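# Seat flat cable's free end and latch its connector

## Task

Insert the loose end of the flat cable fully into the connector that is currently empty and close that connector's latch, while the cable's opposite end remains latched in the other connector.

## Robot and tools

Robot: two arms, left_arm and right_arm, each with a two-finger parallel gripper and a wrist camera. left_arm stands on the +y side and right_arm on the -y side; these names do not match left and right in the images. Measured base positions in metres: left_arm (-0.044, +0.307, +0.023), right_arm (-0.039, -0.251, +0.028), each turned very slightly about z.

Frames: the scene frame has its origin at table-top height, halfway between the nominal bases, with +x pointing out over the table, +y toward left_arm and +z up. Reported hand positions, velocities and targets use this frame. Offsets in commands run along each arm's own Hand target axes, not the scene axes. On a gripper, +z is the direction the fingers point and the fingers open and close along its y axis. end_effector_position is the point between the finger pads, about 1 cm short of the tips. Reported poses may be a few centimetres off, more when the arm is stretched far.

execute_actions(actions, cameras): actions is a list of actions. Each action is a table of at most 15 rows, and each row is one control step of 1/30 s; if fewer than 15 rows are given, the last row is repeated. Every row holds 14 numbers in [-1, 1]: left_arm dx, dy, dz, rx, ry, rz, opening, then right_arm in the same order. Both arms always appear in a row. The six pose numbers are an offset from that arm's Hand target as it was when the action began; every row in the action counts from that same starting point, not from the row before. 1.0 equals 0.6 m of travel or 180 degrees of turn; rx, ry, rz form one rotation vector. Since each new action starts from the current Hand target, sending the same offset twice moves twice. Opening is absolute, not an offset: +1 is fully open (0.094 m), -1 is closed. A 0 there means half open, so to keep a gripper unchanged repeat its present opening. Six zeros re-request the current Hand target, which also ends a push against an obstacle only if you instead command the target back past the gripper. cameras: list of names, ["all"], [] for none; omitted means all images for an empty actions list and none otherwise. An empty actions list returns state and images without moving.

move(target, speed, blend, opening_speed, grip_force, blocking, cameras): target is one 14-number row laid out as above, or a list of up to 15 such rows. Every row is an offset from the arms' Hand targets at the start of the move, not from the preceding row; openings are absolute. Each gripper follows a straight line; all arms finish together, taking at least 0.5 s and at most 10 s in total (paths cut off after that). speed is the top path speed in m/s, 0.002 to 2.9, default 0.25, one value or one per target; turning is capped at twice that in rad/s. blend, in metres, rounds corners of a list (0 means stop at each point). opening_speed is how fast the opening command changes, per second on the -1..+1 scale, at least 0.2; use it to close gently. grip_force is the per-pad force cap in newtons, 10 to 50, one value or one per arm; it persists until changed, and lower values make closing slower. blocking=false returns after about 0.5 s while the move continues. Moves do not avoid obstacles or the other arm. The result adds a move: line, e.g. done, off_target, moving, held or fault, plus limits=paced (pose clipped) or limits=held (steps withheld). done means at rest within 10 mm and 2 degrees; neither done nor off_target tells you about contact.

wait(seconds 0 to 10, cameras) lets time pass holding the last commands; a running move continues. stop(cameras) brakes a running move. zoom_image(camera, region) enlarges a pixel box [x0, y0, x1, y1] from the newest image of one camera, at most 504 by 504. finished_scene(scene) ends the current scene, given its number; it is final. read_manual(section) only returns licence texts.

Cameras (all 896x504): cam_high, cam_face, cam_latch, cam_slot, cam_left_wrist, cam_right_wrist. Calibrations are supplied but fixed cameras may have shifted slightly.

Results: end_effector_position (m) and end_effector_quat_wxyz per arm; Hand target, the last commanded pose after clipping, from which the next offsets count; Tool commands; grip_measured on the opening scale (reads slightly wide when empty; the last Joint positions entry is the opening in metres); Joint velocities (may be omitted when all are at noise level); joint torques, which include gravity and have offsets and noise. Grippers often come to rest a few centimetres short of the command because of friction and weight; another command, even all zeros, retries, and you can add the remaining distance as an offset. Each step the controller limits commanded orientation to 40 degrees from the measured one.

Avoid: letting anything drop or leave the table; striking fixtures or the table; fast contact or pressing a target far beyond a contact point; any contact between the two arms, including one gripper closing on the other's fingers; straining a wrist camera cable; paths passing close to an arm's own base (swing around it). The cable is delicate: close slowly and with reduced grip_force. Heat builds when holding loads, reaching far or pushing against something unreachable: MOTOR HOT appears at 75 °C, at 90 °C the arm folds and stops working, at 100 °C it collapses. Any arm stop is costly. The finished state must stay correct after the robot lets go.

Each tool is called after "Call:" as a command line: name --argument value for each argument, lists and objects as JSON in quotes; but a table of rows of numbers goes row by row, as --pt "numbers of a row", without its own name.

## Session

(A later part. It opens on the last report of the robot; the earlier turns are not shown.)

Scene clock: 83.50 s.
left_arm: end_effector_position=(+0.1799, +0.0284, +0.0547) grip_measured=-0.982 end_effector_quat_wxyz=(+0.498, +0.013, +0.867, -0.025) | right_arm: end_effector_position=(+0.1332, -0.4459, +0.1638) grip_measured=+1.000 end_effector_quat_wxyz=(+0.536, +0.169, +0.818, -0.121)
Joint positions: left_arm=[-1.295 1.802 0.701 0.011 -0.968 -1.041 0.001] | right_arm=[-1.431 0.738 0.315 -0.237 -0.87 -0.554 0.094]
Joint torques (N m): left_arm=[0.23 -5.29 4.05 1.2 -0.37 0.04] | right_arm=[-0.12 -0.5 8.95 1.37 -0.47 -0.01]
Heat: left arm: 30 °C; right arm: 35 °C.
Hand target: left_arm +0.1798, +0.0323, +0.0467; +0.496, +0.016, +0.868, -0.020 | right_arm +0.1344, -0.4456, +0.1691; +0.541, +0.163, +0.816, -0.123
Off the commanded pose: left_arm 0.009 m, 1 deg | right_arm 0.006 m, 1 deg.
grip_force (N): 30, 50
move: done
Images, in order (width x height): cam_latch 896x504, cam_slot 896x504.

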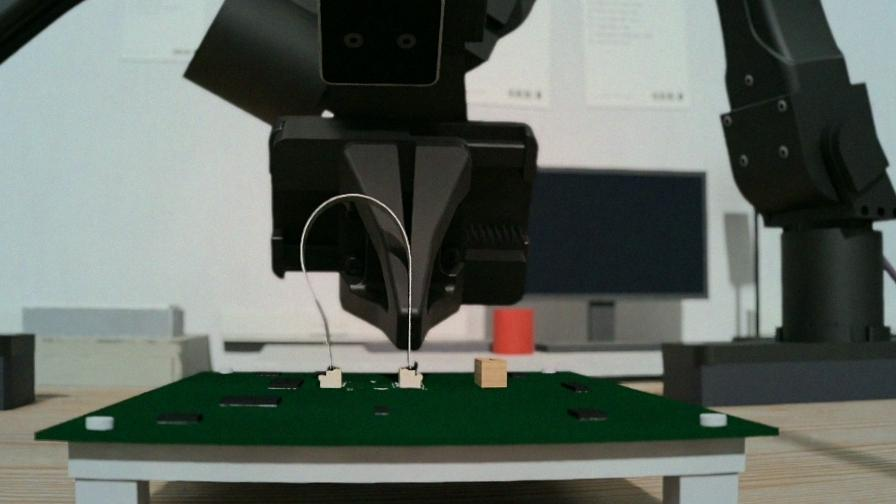

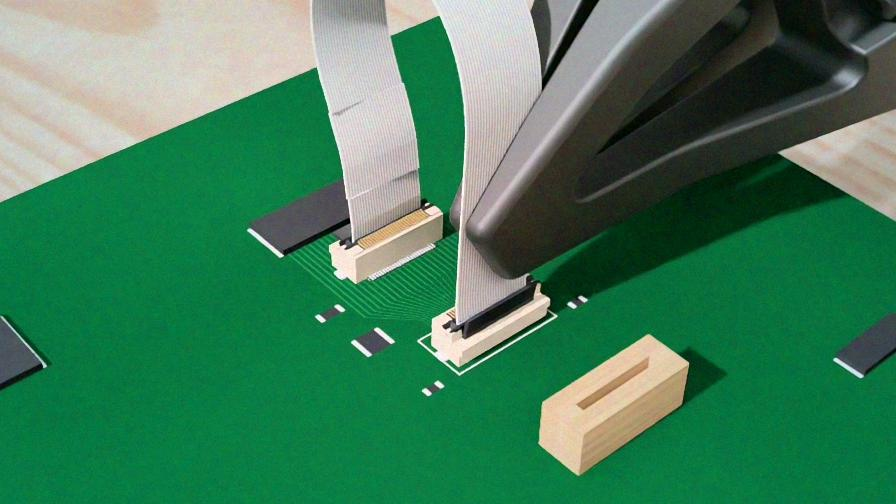

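Call:
move --target '[-0.0086,-0.0002,-0.0051,0,0,0,-0.952,0,0,0,0,0,0,1]' --speed 0.03 --opening_speed 0.2 --cameras '["cam_latch","cam_slot"]'

Call:
zoom_image --camera "cam_slot" --region '[425, 230, 565, 370]'

Call:
zoom_image --camera "cam_latch" --region '[370, 330, 440, 400]'

Scene clock: 94.67 s.
left_arm: end_effector_position=(+0.1794, +0.0277, +0.0538) grip_measured=-0.954 end_effector_quat_wxyz=(+0.496, +0.014, +0.868, -0.026) | right_arm: end_effector_position=(+0.1332, -0.4459, +0.1638) grip_measured=+1.000 end_effector_quat_wxyz=(+0.536, +0.169, +0.818, -0.121)
Joint positions: left_arm=[-1.295 1.802 0.701 0.011 -0.962 -1.041 0.002] | right_arm=[-1.431 0.738 0.315 -0.237 -0.87 -0.554 0.094]
Joint torques (N m): left_arm=[0.29 -6.79 4.63 0.91 -0.45 0.04] | right_arm=[-0.12 -0.49 8.92 1.37 -0.46 -0.01]
Heat: left arm: 30 °C; right arm: 35 °C.
Hand target: left_arm +0.1797, +0.0322, +0.0528; +0.496, +0.016, +0.868, -0.020 | right_arm +0.1344, -0.4456, +0.1691; +0.541, +0.163, +0.816, -0.123
Off the commanded pose: left_arm 0.005 m, 1 deg | right_arm 0.006 m, 1 deg.
grip_force (N): 30, 50
move: done
Images, in order (width x height): cam_latch 896x504, cam_slot 896x504.

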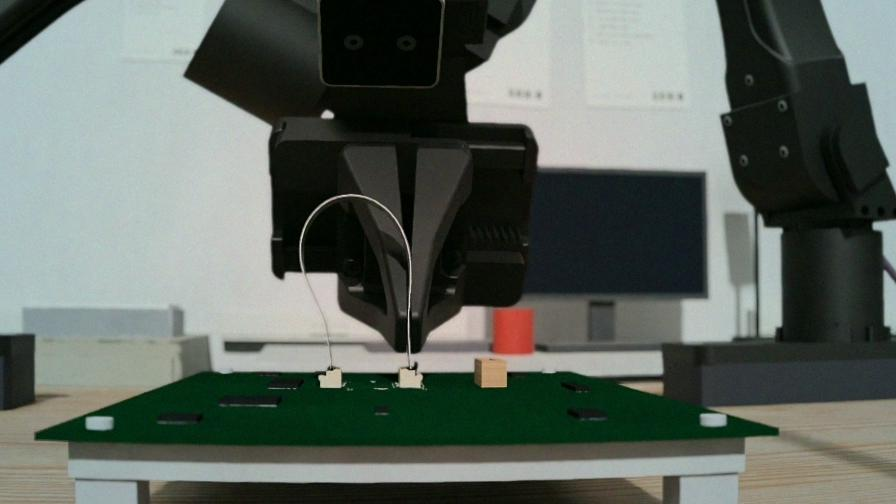

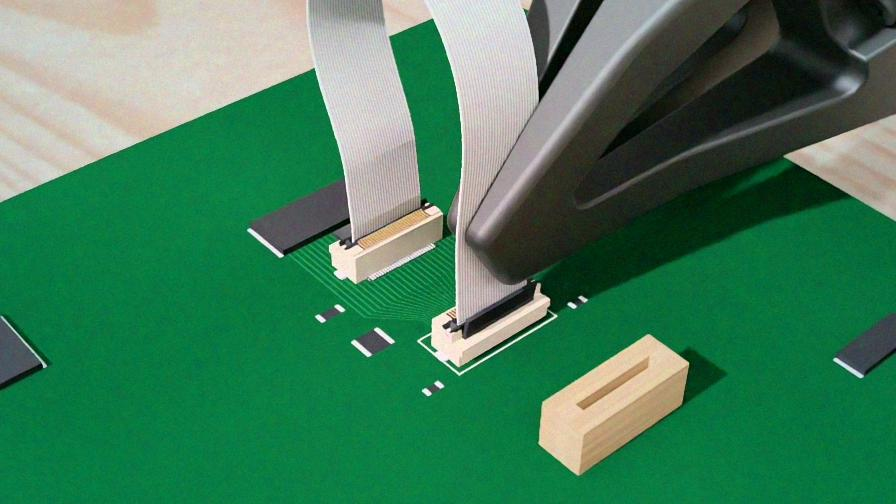

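Scaled by 3.600 from the camera's 896x504 image, which has a finer 1280x720 frame.

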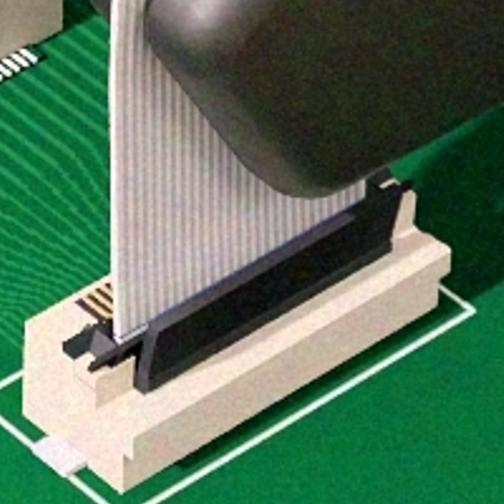

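Scaled by 7.200 from the camera's 896x504 image, which has a finer 1280x720 frame.

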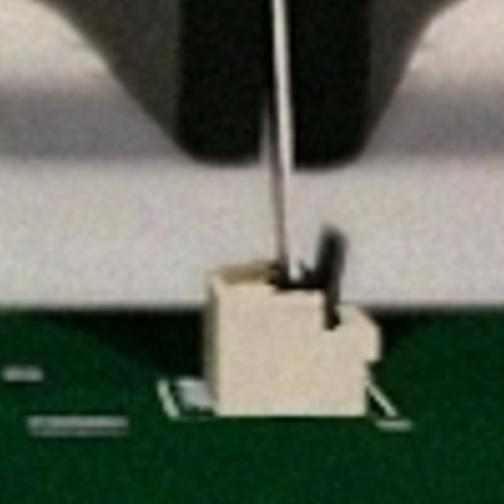

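Call:
move --target '[0.0057,0.0001,0.0034,0,0,0,-0.952,0,0,0,0,0,0,1]' --speed 0.02 --cameras '["cam_latch"]'

Call:
zoom_image --camera "cam_latch" --region '[370, 330, 440, 400]'

Scene clock: 96.20 s.
left_arm: end_effector_position=(+0.1794, +0.0277, +0.0538) grip_measured=-0.954 end_effector_quat_wxyz=(+0.496, +0.014, +0.868, -0.026) | right_arm: end_effector_position=(+0.1332, -0.4459, +0.1638) grip_measured=+1.000 end_effector_quat_wxyz=(+0.536, +0.169, +0.818, -0.121)
Joint positions: left_arm=[-1.295 1.802 0.701 0.011 -0.962 -1.041 0.002] | right_arm=[-1.431 0.738 0.315 -0.237 -0.87 -0.554 0.094]
Joint torques (N m): left_arm=[0.21 -5.72 4.25 1.11 -0.45 0.04] | right_arm=[-0.08 -0.55 8.92 1.38 -0.47 -0.01]
Heat: left arm: 30 °C; right arm: 35 °C.
Hand target: left_arm +0.1798, +0.0322, +0.0488; +0.496, +0.016, +0.868, -0.020 | right_arm +0.1344, -0.4456, +0.1691; +0.541, +0.163, +0.816, -0.123
Off the commanded pose: left_arm 0.007 m, 1 deg | right_arm 0.006 m, 1 deg.
grip_force (N): 30, 50
move: done
Images, in order (width x height): cam_latch 896x504.

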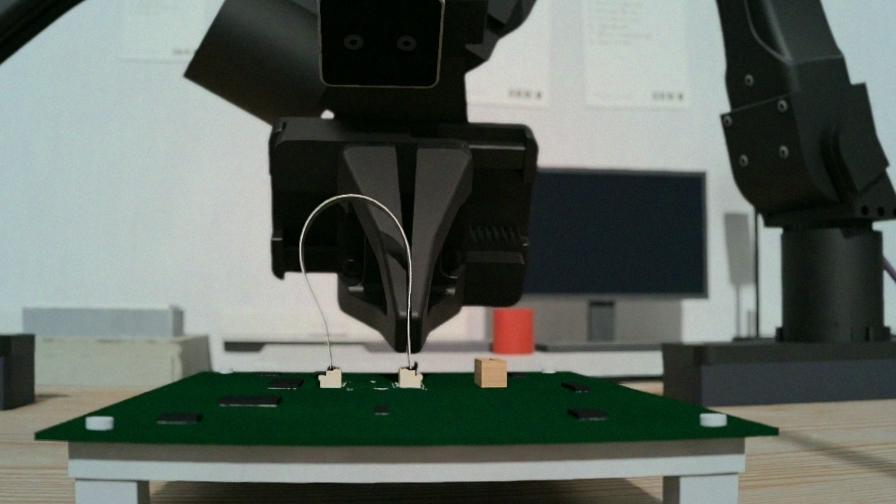

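Scaled by 7.200 from the camera's 896x504 image, which has a finer 1280x720 frame.

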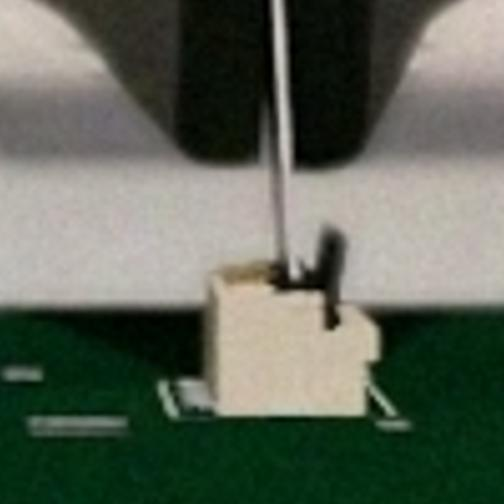

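Call:
move --target '[0.0043,0.0001,0.0025,0,0,0,-0.952,0,0,0,0,0,0,1]' --speed 0.02

Scene clock: 97.43 s.
left_arm: end_effector_position=(+0.1793, +0.0283, +0.0514) grip_measured=-0.954 end_effector_quat_wxyz=(+0.496, +0.014, +0.868, -0.026) | right_arm: end_effector_position=(+0.1332, -0.4459, +0.1638) grip_measured=+1.000 end_effector_quat_wxyz=(+0.536, +0.169, +0.818, -0.121)
Joint positions: left_arm=[-1.295 1.81 0.696 0.025 -0.963 -1.041 0.002] | right_arm=[-1.431 0.738 0.315 -0.237 -0.87 -0.554 0.094]
Joint torques (N m): left_arm=[0.18 -5.53 4.33 1.12 -0.44 0.02] | right_arm=[-0.06 -0.47 8.95 1.38 -0.46 -0.01]
Heat: left arm: 30 °C; right arm: 35 °C.
Hand target: left_arm +0.1798, +0.0322, +0.0458; +0.496, +0.016, +0.868, -0.020 | right_arm +0.1344, -0.4456, +0.1691; +0.541, +0.163, +0.816, -0.123
Off the commanded pose: left_arm 0.007 m, 1 deg | right_arm 0.006 m, 1 deg.
grip_force (N): 30, 50
move: done

Call:
move --target '[0.0022,0,0.0013,0,0,0,-0.952,0,0,0,0,0,0,1]' --speed 0.02 --cameras '["cam_latch"]'

Call:
zoom_image --camera "cam_latch" --region '[370, 330, 440, 400]'

Scene clock: 98.57 s.
left_arm: end_effector_position=(+0.1796, +0.0280, +0.0512) grip_measured=-0.954 end_effector_quat_wxyz=(+0.497, +0.013, +0.867, -0.027) | right_arm: end_effector_position=(+0.1332, -0.4459, +0.1638) grip_measured=+1.000 end_effector_quat_wxyz=(+0.536, +0.169, +0.818, -0.121)
Joint positions: left_arm=[-1.295 1.812 0.696 0.03 -0.965 -1.041 0.002] | right_arm=[-1.431 0.738 0.315 -0.237 -0.87 -0.554 0.094]
Joint torques (N m): left_arm=[0.25 -5.35 4.16 1.13 -0.42 0.03] | right_arm=[-0.12 -0.54 8.9 1.38 -0.48 -0.02]
Heat: left arm: 30 °C; right arm: 35 °C.
Hand target: left_arm +0.1797, +0.0322, +0.0442; +0.496, +0.016, +0.868, -0.020 | right_arm +0.1344, -0.4456, +0.1691; +0.541, +0.163, +0.816, -0.123
Off the commanded pose: left_arm 0.008 m, 1 deg | right_arm 0.006 m, 1 deg.
grip_force (N): 30, 50
move: done
Images, in order (width x height): cam_latch 896x504.

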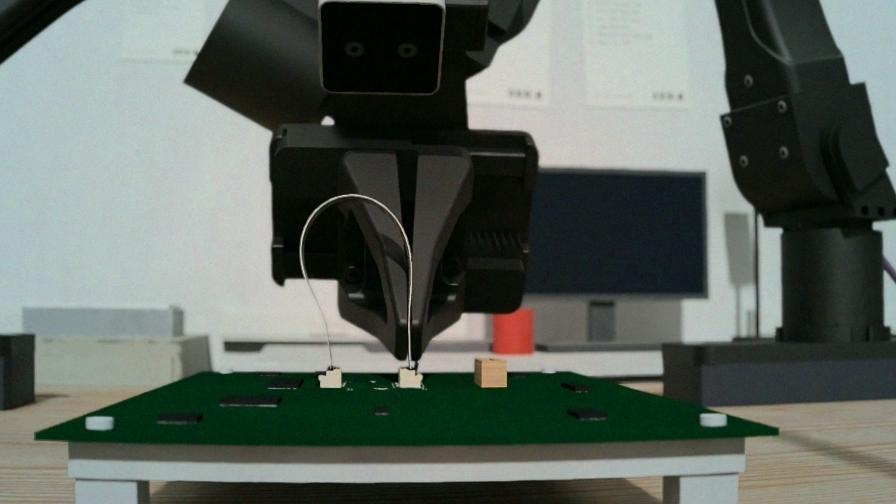

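Scaled by 7.200 from the camera's 896x504 image, which has a finer 1280x720 frame.

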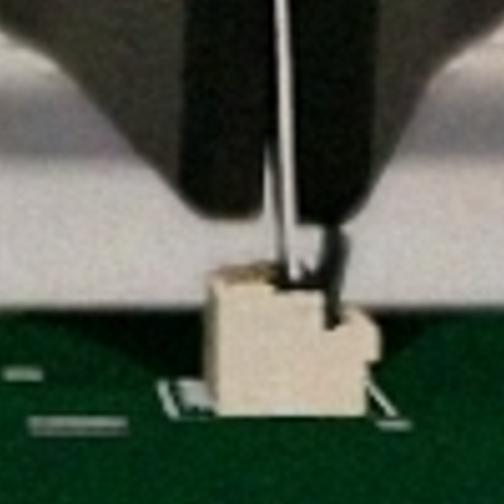

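Call:
move --target '[0.0029,0,0.0017,0,0,0,-0.86,0,0,0,0,0,0,1]' --speed 0.02 --opening_speed 0.2 --cameras '["cam_latch","cam_slot"]'

Call:
zoom_image --camera "cam_latch" --region '[370, 330, 440, 400]'

Call:
zoom_image --camera "cam_slot" --region '[425, 230, 565, 370]'

Scene clock: 100.90 s.
left_arm: end_effector_position=(+0.1804, +0.0268, +0.0512) grip_measured=-0.862 end_effector_quat_wxyz=(+0.500, +0.010, +0.866, -0.030) | right_arm: end_effector_position=(+0.1332, -0.4459, +0.1638) grip_measured=+1.000 end_effector_quat_wxyz=(+0.536, +0.169, +0.818, -0.121)
Joint positions: left_arm=[-1.295 1.818 0.696 0.044 -0.969 -1.041 0.006] | right_arm=[-1.431 0.738 0.315 -0.237 -0.87 -0.554 0.094]
Joint torques (N m): left_arm=[0.24 -5.3 3.97 1.1 -0.37 0.03] | right_arm=[-0.14 -0.47 8.92 1.37 -0.48 0]
Heat: left arm: 29 °C; right arm: 35 °C.
Hand target: left_arm +0.1797, +0.0321, +0.0423; +0.496, +0.016, +0.868, -0.020 | right_arm +0.1344, -0.4456, +0.1691; +0.541, +0.163, +0.816, -0.123
Off the commanded pose: left_arm 0.011 m, 1 deg | right_arm 0.006 m, 1 deg.
grip_force (N): 30, 50
move: off_target (left_arm)
Images, in order (width x height): cam_latch 896x504, cam_slot 896x504.

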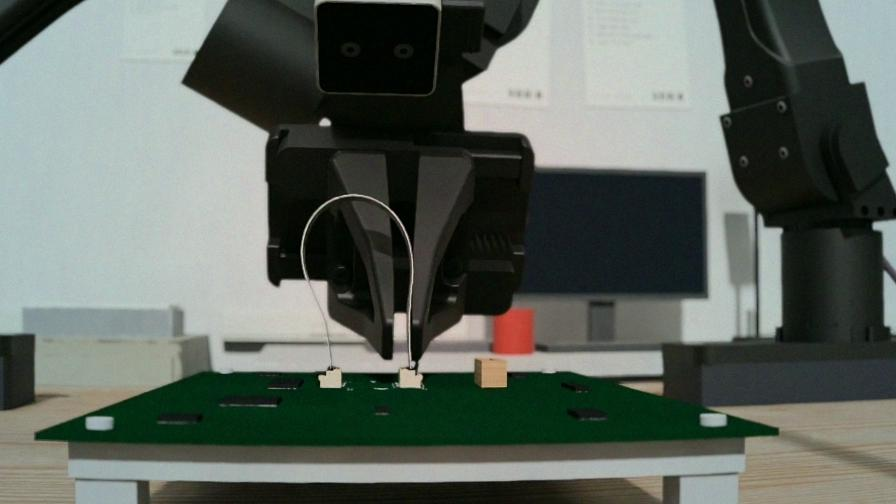

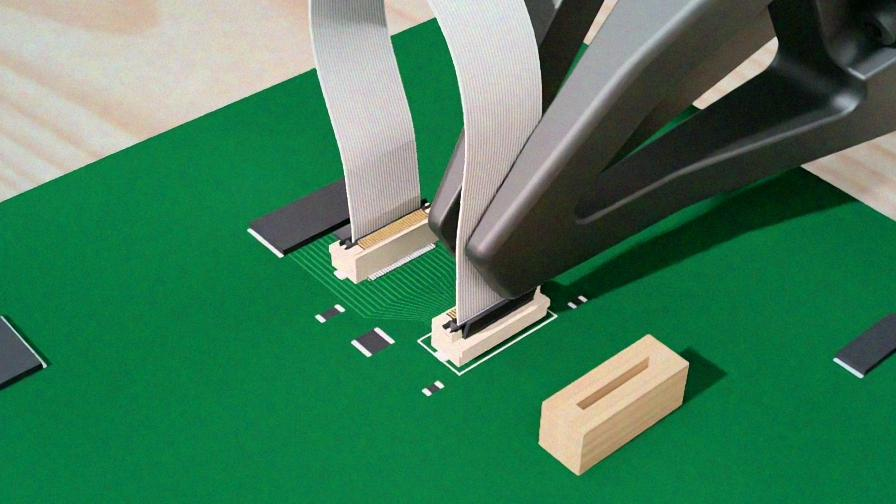

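Scaled by 7.200 from the camera's 896x504 image, which has a finer 1280x720 frame.

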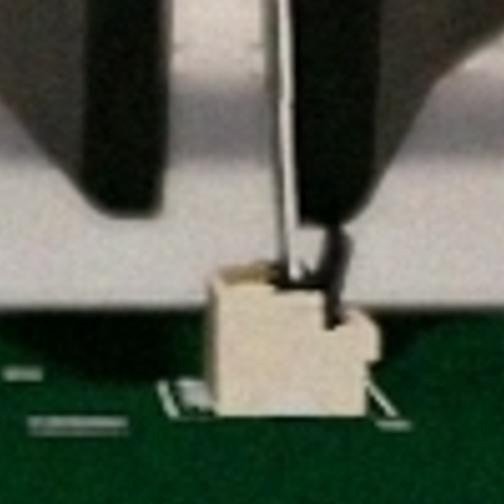

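Scaled by 3.600 from the camera's 896x504 image, which has a finer 1280x720 frame.

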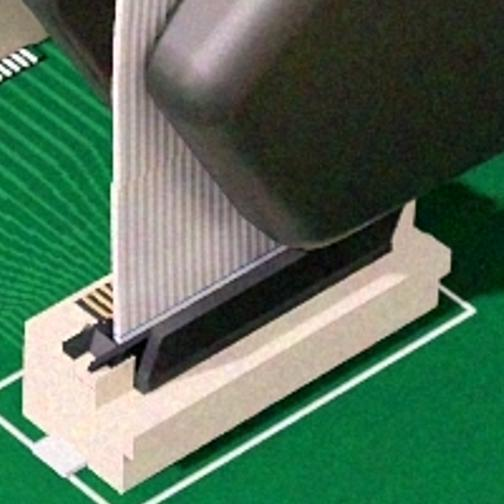

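Call:
move --target '[0,0,0,0,0,0,-0.76,0,0,0,0,0,0,1]' --speed 0.02 --opening_speed 0.2 --cameras '["cam_latch","cam_slot"]'

Call:
zoom_image --camera "cam_latch" --region '[370, 330, 440, 400]'

Call:
zoom_image --camera "cam_slot" --region '[425, 230, 565, 370]'

Scene clock: 104.80 s.
left_arm: end_effector_position=(+0.1803, +0.0258, +0.0508) grip_measured=-0.762 end_effector_quat_wxyz=(+0.499, +0.010, +0.866, -0.032) | right_arm: end_effector_position=(+0.1332, -0.4459, +0.1638) grip_measured=+1.000 end_effector_quat_wxyz=(+0.536, +0.169, +0.818, -0.121)
Joint positions: left_arm=[-1.295 1.819 0.696 0.049 -0.966 -1.04 0.011] | right_arm=[-1.431 0.738 0.315 -0.237 -0.87 -0.554 0.094]
Joint torques (N m): left_arm=[0.17 -5.39 3.99 1.05 -0.39 0.01] | right_arm=[-0.09 -0.53 8.98 1.38 -0.48 -0.02]
Heat: left arm: 29 °C; right arm: 35 °C.
Hand target: left_arm +0.1797, +0.0321, +0.0423; +0.496, +0.016, +0.868, -0.020 | right_arm +0.1344, -0.4456, +0.1691; +0.541, +0.163, +0.816, -0.123
Off the commanded pose: left_arm 0.011 m, 2 deg | right_arm 0.006 m, 1 deg.
grip_force (N): 30, 50
move: off_target (left_arm)
Images, in order (width x height): cam_latch 896x504, cam_slot 896x504.

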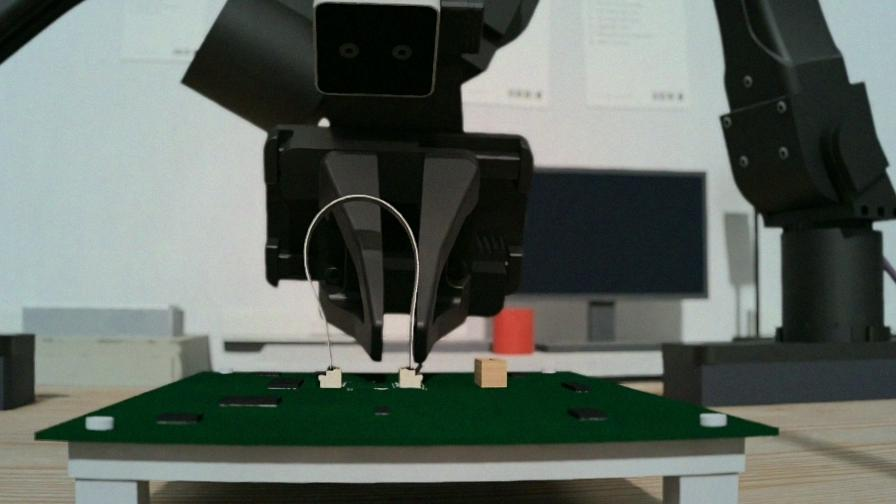

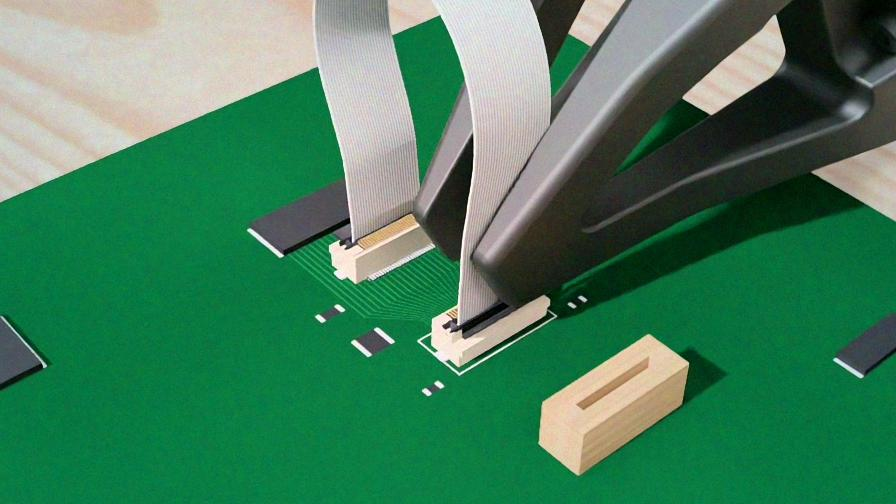

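Scaled by 7.200 from the camera's 896x504 image, which has a finer 1280x720 frame.

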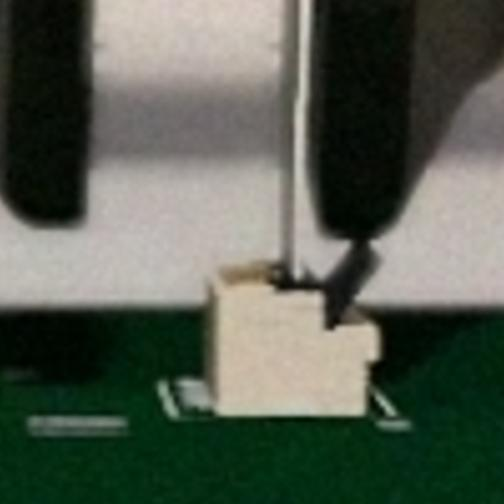

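Scaled by 3.600 from the camera's 896x504 image, which has a finer 1280x720 frame.

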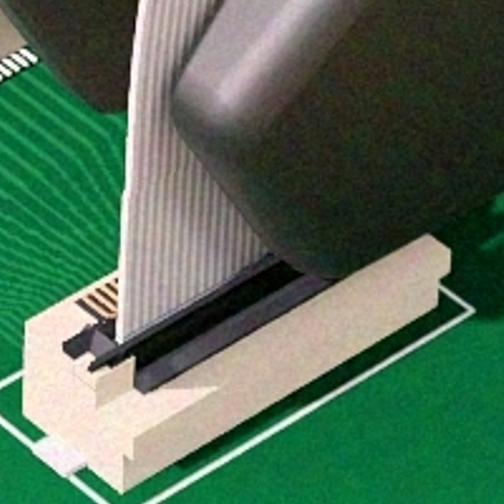

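Call:
move --target '[0.0043,0,0.0025,0,0,0,-0.70,0,0,0,0,0,0,1]' --speed 0.02 --opening_speed 0.2 --cameras '["cam_latch","cam_slot"]'

Call:
zoom_image --camera "cam_latch" --region '[370, 330, 440, 400]'

Call:
zoom_image --camera "cam_slot" --region '[425, 230, 565, 370]'

Scene clock: 106.43 s.
left_arm: end_effector_position=(+0.1806, +0.0261, +0.0482) grip_measured=-0.702 end_effector_quat_wxyz=(+0.501, +0.009, +0.865, -0.031) | right_arm: end_effector_position=(+0.1332, -0.4459, +0.1638) grip_measured=+1.000 end_effector_quat_wxyz=(+0.536, +0.169, +0.818, -0.121)
Joint positions: left_arm=[-1.295 1.831 0.692 0.066 -0.97 -1.04 0.014] | right_arm=[-1.431 0.738 0.315 -0.237 -0.87 -0.554 0.094]
Joint torques (N m): left_arm=[0.18 -5.39 4.05 1.04 -0.36 0.04] | right_arm=[-0.12 -0.47 8.91 1.37 -0.48 -0.01]
Heat: left arm: 29 °C; right arm: 35 °C.
Hand target: left_arm +0.1797, +0.0321, +0.0393; +0.496, +0.016, +0.868, -0.020 | right_arm +0.1344, -0.4456, +0.1691; +0.541, +0.163, +0.816, -0.123
Off the commanded pose: left_arm 0.011 m, 2 deg | right_arm 0.006 m, 1 deg.
grip_force (N): 30, 50
move: off_target (left_arm)
Images, in order (width x height): cam_latch 896x504, cam_slot 896x504.

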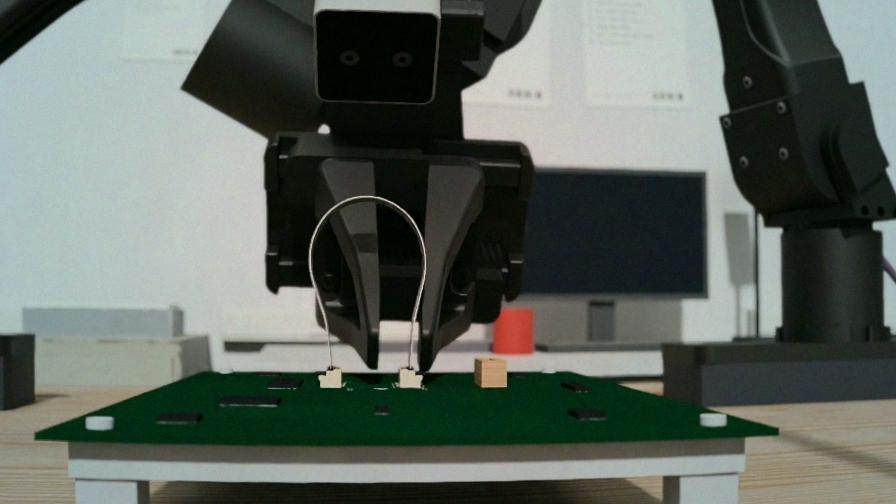

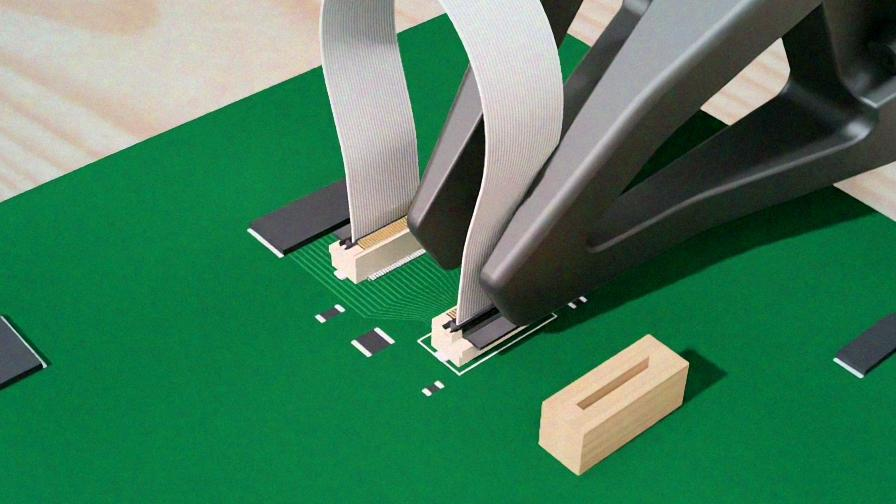

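Scaled by 7.200 from the camera's 896x504 image, which has a finer 1280x720 frame.

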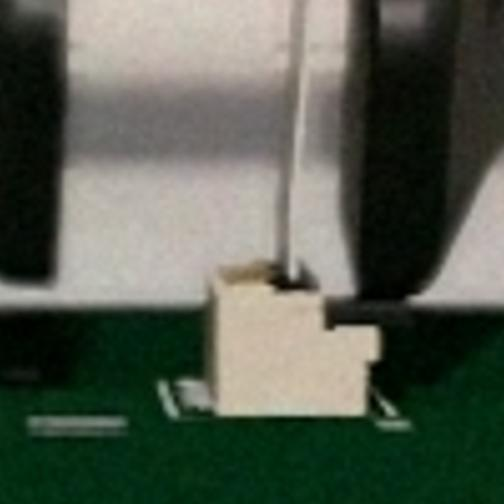

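Scaled by 3.600 from the camera's 896x504 image, which has a finer 1280x720 frame.

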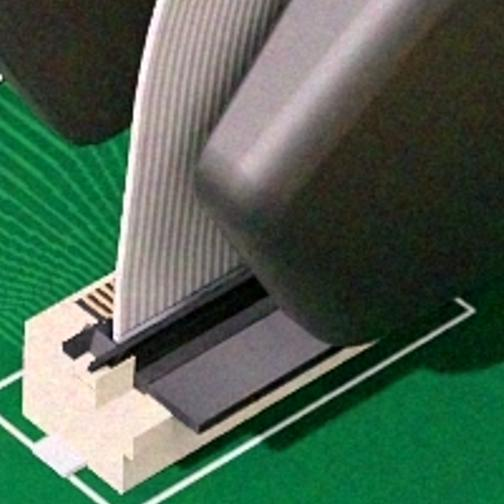

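Call:
move --target '[0.0057,0,0.0034,0,0,0,-0.70,0,0,0,0,0,0,1]' --speed 0.02 --cameras '["cam_latch","cam_slot"]'

Call:
zoom_image --camera "cam_latch" --region '[370, 330, 440, 400]'

Call:
zoom_image --camera "cam_slot" --region '[425, 230, 565, 370]'

Scene clock: 107.83 s.
left_arm: end_effector_position=(+0.1819, +0.0257, +0.0481) grip_measured=-0.702 end_effector_quat_wxyz=(+0.506, +0.006, +0.862, -0.032) | right_arm: end_effector_position=(+0.1332, -0.4459, +0.1638) grip_measured=+1.000 end_effector_quat_wxyz=(+0.536, +0.169, +0.818, -0.121)
Joint positions: left_arm=[-1.295 1.84 0.692 0.082 -0.981 -1.04 0.014] | right_arm=[-1.431 0.738 0.315 -0.237 -0.87 -0.554 0.094]
Joint torques (N m): left_arm=[0.2 -5.12 3.64 1.04 -0.24 0.02] | right_arm=[-0.09 -0.46 8.94 1.37 -0.47 -0.01]
Heat: left arm: 29 °C; right arm: 35 °C.
Hand target: left_arm +0.1798, +0.0320, +0.0353; +0.496, +0.016, +0.868, -0.020 | right_arm +0.1344, -0.4456, +0.1691; +0.541, +0.163, +0.816, -0.123
Off the commanded pose: left_arm 0.014 m, 2 deg | right_arm 0.006 m, 1 deg.
grip_force (N): 30, 50
move: off_target (left_arm)
Images, in order (width x height): cam_latch 896x504, cam_slot 896x504.

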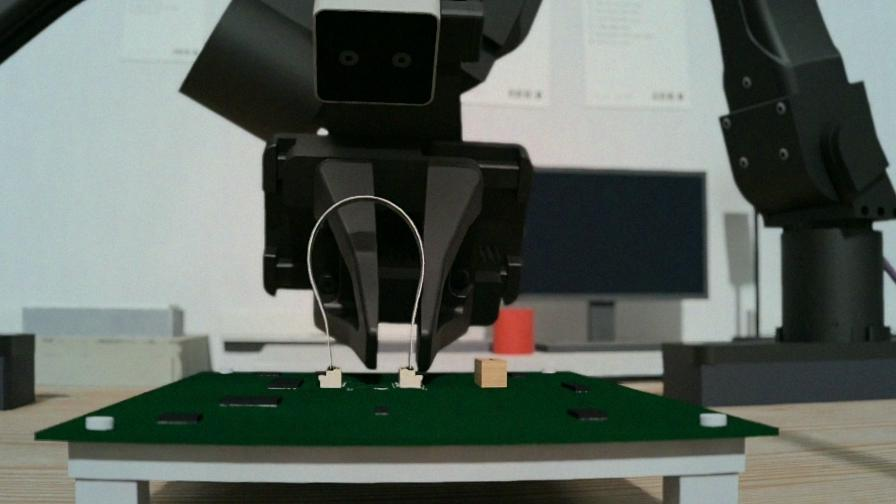

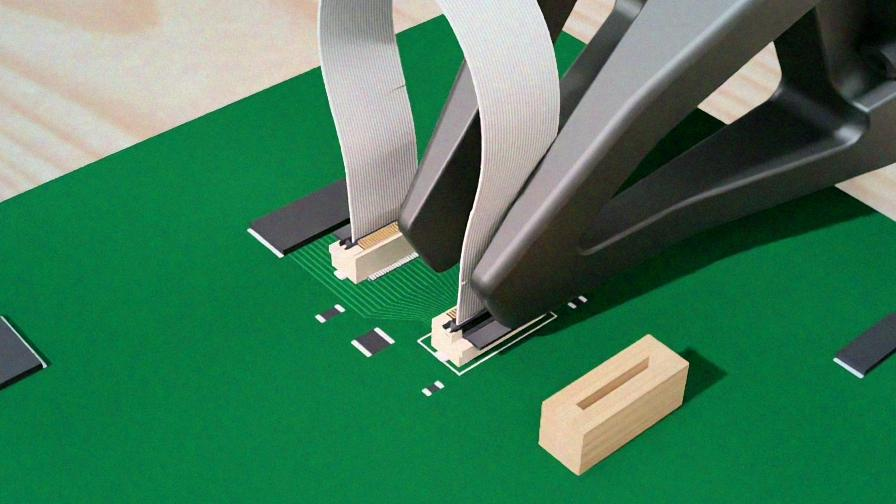

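Scaled by 7.200 from the camera's 896x504 image, which has a finer 1280x720 frame.

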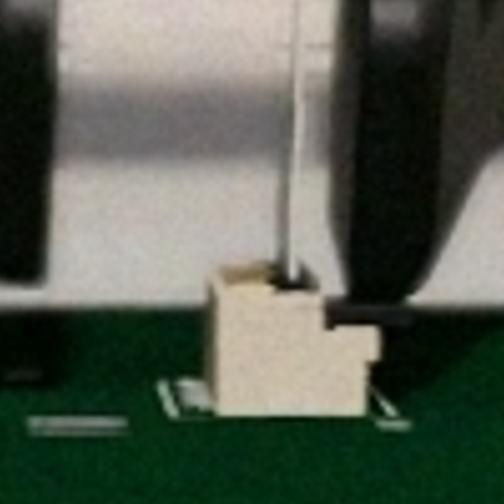

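Scaled by 3.600 from the camera's 896x504 image, which has a finer 1280x720 frame.

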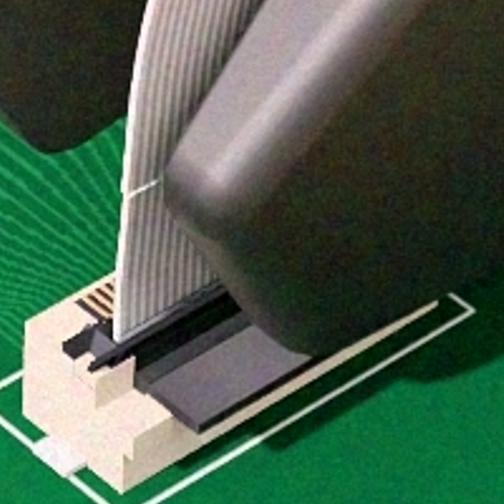

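Call:
move --pt "-0.0258 -0.0006 -0.0152 0 0 0 -0.67 0 0 0 0 0 0 1" --pt "-0.0258 -0.0006 -0.14 0 0 0 -0.67 0 0 0 0 0 0 1" --speed '[0.03,0.06]' --blend '[0.002,0]' --cameras '["cam_latch","cam_slot","cam_face"]'

Call:
zoom_image --camera "cam_latch" --region '[370, 330, 440, 400]'

Call:
zoom_image --camera "cam_slot" --region '[425, 230, 565, 370]'

Scene clock: 113.40 s.
left_arm: end_effector_position=(+0.1136, +0.0456, +0.0731) grip_measured=-0.672 end_effector_quat_wxyz=(+0.482, +0.030, +0.876, +0.001) | right_arm: end_effector_position=(+0.1332, -0.4459, +0.1638) grip_measured=+1.000 end_effector_quat_wxyz=(+0.536, +0.169, +0.818, -0.121)
Joint positions: left_arm=[-1.524 1.722 0.78 -0.556 -1.003 -1.448 0.015] | right_arm=[-1.431 0.738 0.315 -0.237 -0.87 -0.554 0.094]
Joint torques (N m): left_arm=[-0.39 -8.1 8.58 0.17 -0.81 -0.13] | right_arm=[-0.09 -0.47 8.91 1.36 -0.46 0.01]
Heat: left arm: 29 °C; right arm: 35 °C.
Hand target: left_arm +0.1153, +0.0358, +0.0911; +0.496, +0.016, +0.868, -0.020 | right_arm +0.1344, -0.4456, +0.1691; +0.541, +0.163, +0.816, -0.123
Off the commanded pose: left_arm 0.021 m, 3 deg | right_arm 0.006 m, 1 deg.
grip_force (N): 30, 50
move: off_target (left_arm); blend cut to 0 m at target 1
Images, in order (width x height): cam_face 896x504, cam_latch 896x504, cam_slot 896x504.

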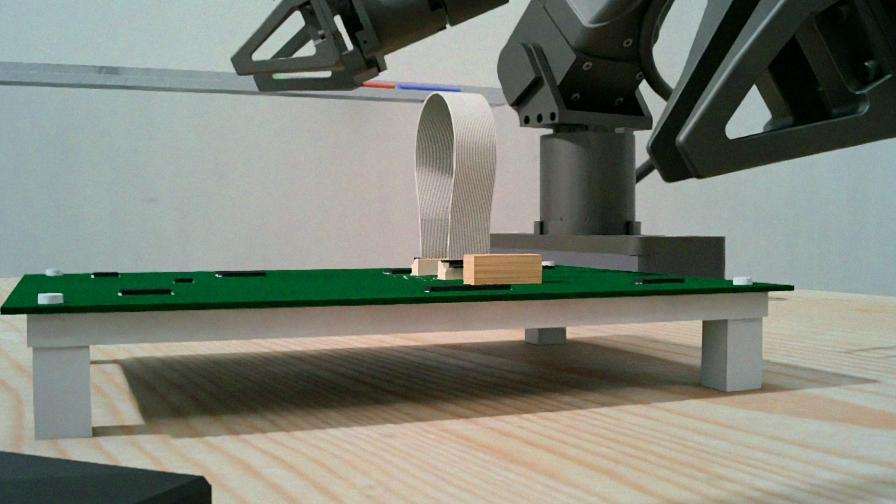

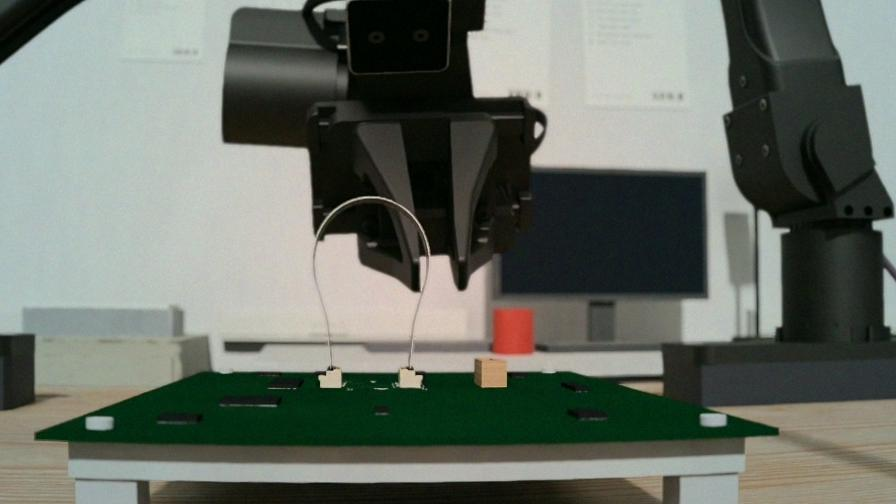

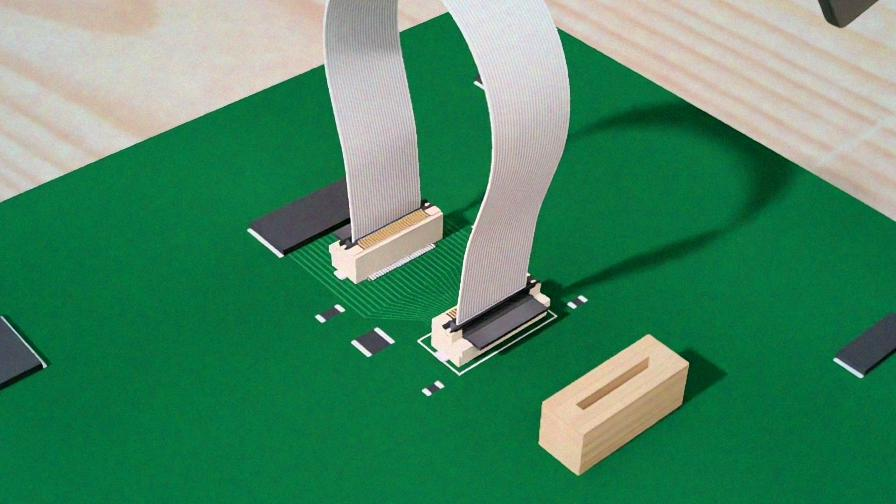

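Scaled by 7.200 from the camera's 896x504 image, which has a finer 1280x720 frame.

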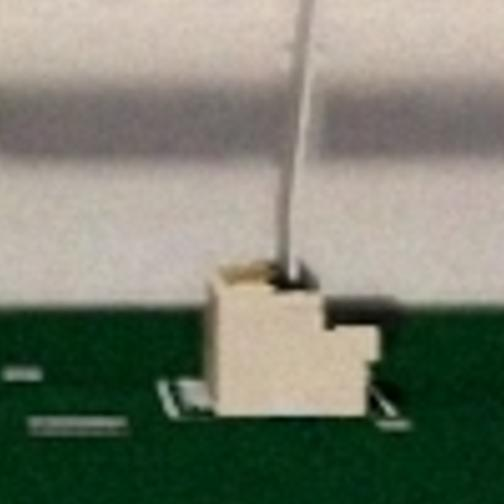

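Scaled by 3.600 from the camera's 896x504 image, which has a finer 1280x720 frame.

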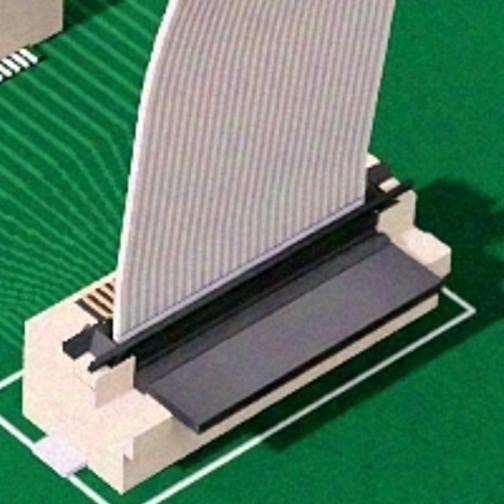

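Call:
finished_scene --scene 1

The scene is finished: the task was done.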